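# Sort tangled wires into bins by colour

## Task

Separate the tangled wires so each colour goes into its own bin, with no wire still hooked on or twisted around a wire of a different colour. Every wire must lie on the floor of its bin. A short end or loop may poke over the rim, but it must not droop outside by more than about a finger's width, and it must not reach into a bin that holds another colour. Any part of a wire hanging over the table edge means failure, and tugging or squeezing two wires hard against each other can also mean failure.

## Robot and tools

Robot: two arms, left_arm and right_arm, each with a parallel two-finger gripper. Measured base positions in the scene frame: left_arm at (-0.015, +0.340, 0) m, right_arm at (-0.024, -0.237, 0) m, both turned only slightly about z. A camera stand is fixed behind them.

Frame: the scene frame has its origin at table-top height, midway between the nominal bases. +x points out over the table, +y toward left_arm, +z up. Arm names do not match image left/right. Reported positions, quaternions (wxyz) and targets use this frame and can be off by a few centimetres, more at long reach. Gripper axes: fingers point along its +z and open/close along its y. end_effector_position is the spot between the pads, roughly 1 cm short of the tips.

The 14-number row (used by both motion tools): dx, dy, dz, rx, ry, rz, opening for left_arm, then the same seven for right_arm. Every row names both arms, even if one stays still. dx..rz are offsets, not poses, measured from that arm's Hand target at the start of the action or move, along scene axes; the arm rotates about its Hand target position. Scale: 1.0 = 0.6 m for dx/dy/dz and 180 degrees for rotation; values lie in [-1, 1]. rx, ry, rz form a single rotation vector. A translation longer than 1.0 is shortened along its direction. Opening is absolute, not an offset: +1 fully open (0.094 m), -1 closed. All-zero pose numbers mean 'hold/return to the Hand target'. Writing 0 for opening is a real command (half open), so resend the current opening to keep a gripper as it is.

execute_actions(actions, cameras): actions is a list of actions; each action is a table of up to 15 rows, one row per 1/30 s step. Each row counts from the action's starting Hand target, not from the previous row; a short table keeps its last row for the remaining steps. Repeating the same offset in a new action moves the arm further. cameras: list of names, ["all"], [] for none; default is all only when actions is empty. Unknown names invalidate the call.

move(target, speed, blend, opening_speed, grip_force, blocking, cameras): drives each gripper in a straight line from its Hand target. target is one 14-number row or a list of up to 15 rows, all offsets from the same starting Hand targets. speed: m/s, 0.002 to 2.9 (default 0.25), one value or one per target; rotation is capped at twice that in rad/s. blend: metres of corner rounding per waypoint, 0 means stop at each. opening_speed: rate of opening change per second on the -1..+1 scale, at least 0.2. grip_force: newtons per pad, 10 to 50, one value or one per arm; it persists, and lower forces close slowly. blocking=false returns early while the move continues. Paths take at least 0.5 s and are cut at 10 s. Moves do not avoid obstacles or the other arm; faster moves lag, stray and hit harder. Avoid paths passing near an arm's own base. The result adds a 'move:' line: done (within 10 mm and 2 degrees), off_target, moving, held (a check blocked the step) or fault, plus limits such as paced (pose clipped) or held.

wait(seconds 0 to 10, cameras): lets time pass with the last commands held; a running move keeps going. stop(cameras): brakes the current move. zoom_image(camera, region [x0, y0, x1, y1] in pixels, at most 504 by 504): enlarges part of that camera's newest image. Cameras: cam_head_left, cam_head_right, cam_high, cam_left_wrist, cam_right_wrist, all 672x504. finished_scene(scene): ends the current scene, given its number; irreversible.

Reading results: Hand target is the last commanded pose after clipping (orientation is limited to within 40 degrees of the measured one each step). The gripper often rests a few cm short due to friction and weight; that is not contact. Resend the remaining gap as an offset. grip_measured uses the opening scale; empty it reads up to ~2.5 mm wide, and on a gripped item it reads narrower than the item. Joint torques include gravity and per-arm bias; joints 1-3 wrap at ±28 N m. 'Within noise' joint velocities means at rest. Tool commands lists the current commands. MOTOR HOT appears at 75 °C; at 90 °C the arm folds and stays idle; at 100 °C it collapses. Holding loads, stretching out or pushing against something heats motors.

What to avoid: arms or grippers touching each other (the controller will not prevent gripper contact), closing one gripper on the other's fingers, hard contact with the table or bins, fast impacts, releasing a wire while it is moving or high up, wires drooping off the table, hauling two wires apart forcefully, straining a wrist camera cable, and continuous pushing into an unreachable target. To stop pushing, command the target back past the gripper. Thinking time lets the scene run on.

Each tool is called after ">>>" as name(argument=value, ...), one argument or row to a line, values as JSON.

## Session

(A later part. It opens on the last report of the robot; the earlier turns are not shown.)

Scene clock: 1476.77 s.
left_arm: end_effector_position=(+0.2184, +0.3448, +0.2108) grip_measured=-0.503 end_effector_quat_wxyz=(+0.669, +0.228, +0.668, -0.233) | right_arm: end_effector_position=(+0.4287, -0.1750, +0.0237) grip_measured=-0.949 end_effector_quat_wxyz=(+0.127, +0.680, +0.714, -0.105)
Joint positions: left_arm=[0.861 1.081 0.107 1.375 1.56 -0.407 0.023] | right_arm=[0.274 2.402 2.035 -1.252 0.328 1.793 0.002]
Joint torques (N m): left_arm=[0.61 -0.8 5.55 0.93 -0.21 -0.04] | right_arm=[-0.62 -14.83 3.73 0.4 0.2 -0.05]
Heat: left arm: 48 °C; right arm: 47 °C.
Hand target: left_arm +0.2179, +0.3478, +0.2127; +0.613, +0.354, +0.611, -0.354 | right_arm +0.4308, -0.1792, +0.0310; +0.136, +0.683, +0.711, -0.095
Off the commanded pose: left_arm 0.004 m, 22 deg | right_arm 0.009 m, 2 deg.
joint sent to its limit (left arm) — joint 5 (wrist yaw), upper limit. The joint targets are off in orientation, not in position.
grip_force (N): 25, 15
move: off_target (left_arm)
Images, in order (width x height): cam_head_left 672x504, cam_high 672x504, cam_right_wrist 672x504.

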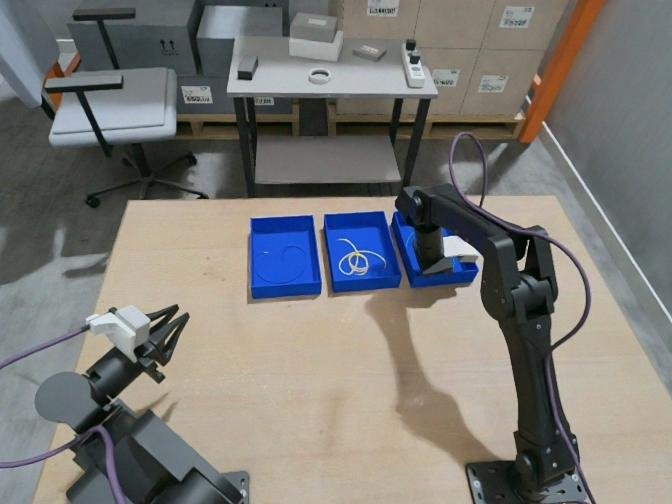

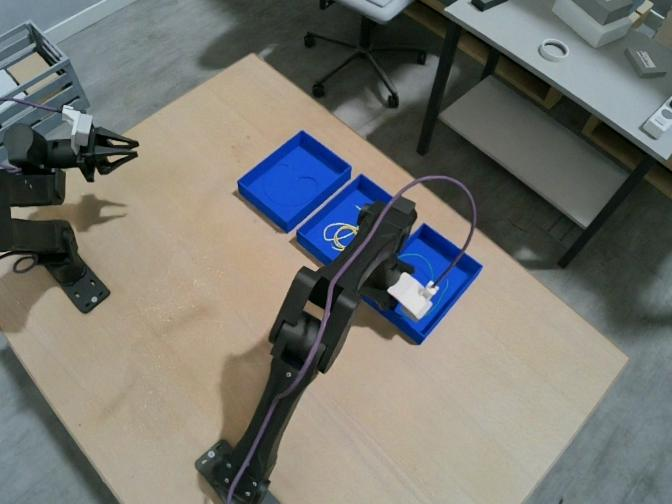

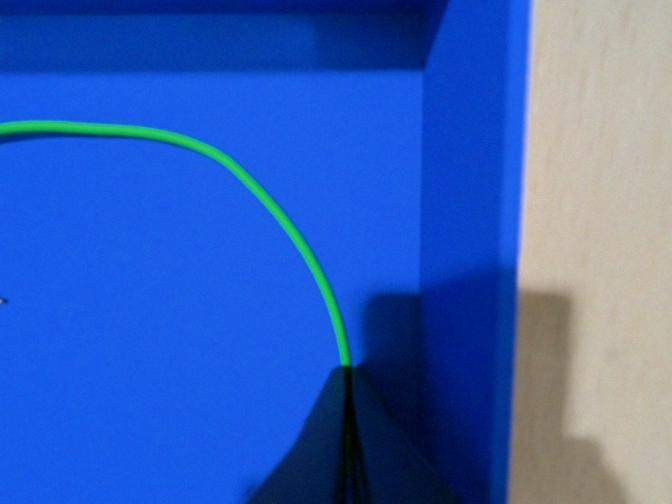

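>>> move(
  target=[
    [0,0,0,0,0,0,-0.5, 0,0,0,0,0,0,-0.6],
    [0,0,0,0,0,0,-0.5, 0,0,0.25,0,0,0,-0.6],
    [0,0,0,0,0,0,-0.5, -0.25,-0.1,0.3,0,0,0.2,-0.6],
  ],
  speed=0.1,
  opening_speed=0.5,
  cameras=["all"],
)

>>> zoom_image(
  camera="cam_head_left",
  region=[230, 180, 500, 310],
)

>>> zoom_image(
  camera="cam_high",
  region=[220, 110, 500, 350],
)

Scene clock: 1494.70 s.
left_arm: end_effector_position=(+0.2184, +0.3448, +0.2108) grip_measured=-0.503 end_effector_quat_wxyz=(+0.669, +0.228, +0.668, -0.233) | right_arm: end_effector_position=(+0.2877, -0.2364, +0.2099) grip_measured=-0.601 end_effector_quat_wxyz=(+0.160, +0.430, +0.887, -0.049)
Joint positions: left_arm=[0.861 1.081 0.107 1.375 1.56 -0.407 0.023] | right_arm=[0.161 1.544 1.57 -1.382 0.261 1.023 0.019]
Joint torques (N m): left_arm=[0.57 -0.91 5.49 0.92 -0.21 -0.08] | right_arm=[-0.54 -7.41 4.41 0.62 0.08 -0.06]
Motor temperatures (°C): left_arm=[33 37 48 39 32 33 35] | right_arm=[31 53 46 39 34 32 34]
Heat: left arm: 48 °C; right arm: 53 °C.
Hand target: left_arm +0.2179, +0.3478, +0.2127; +0.613, +0.354, +0.611, -0.354 | right_arm +0.2808, -0.2392, +0.2110; +0.159, +0.430, +0.888, -0.049
Off the commanded pose: left_arm 0.004 m, 22 deg | right_arm 0.008 m, 0 deg.
joint sent to its limit (left arm) — joint 5 (wrist yaw), upper limit. The joint targets are off in orientation, not in position.
grip_force (N): 25, 15
move: off_target (left_arm)

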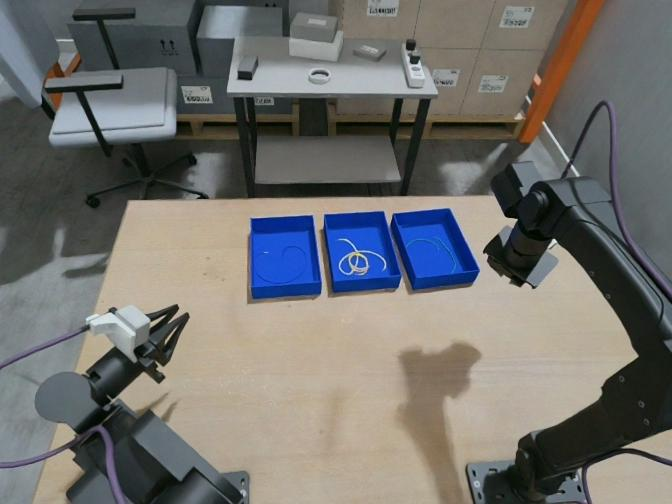

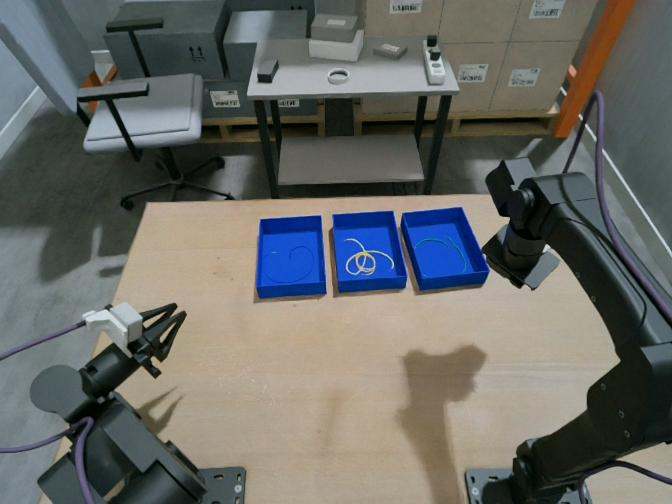

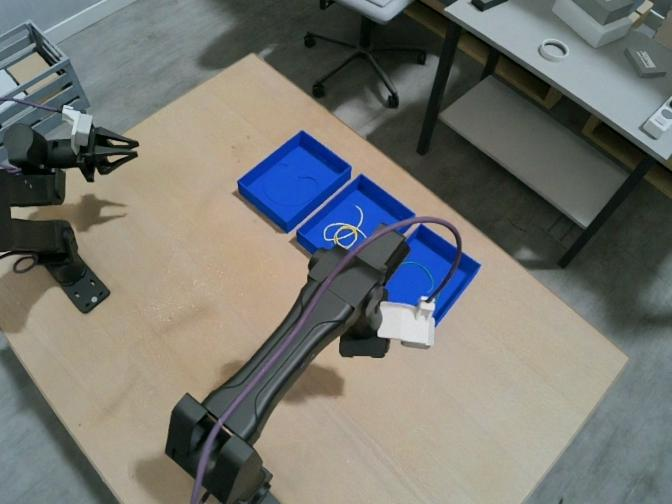

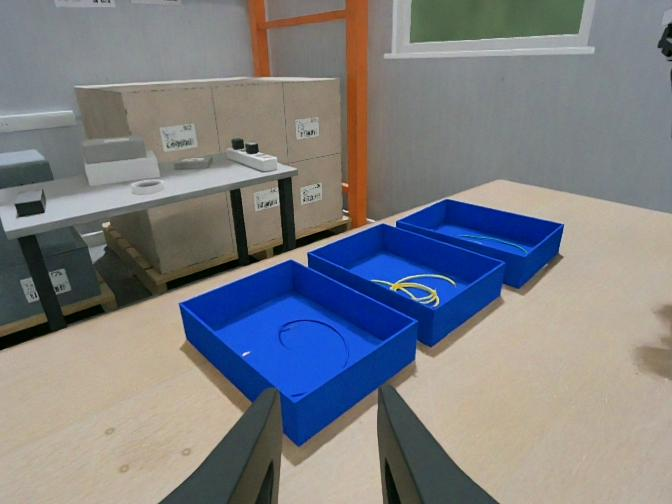

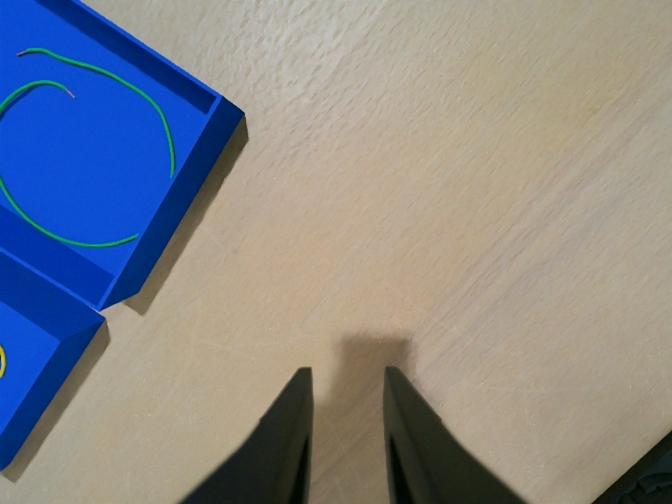

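Scaled by 1.867 from the camera's 672x504 image, which has a finer 960x720 frame.

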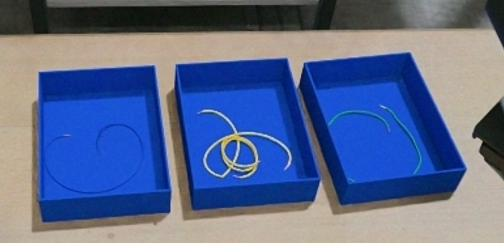

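Scaled by 1.800 from the camera's 672x504 image, which has a finer 960x720 frame.

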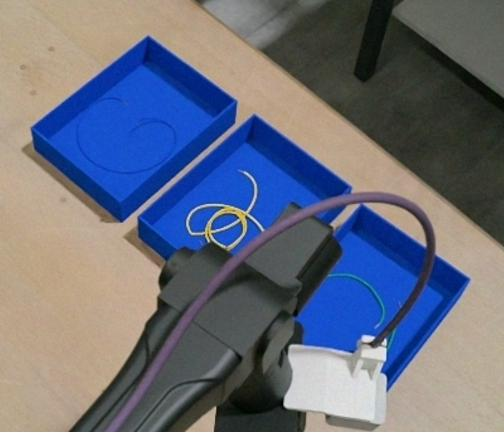

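>>> finished_scene(
  scene=1,
)

The scene is finished: the task was done.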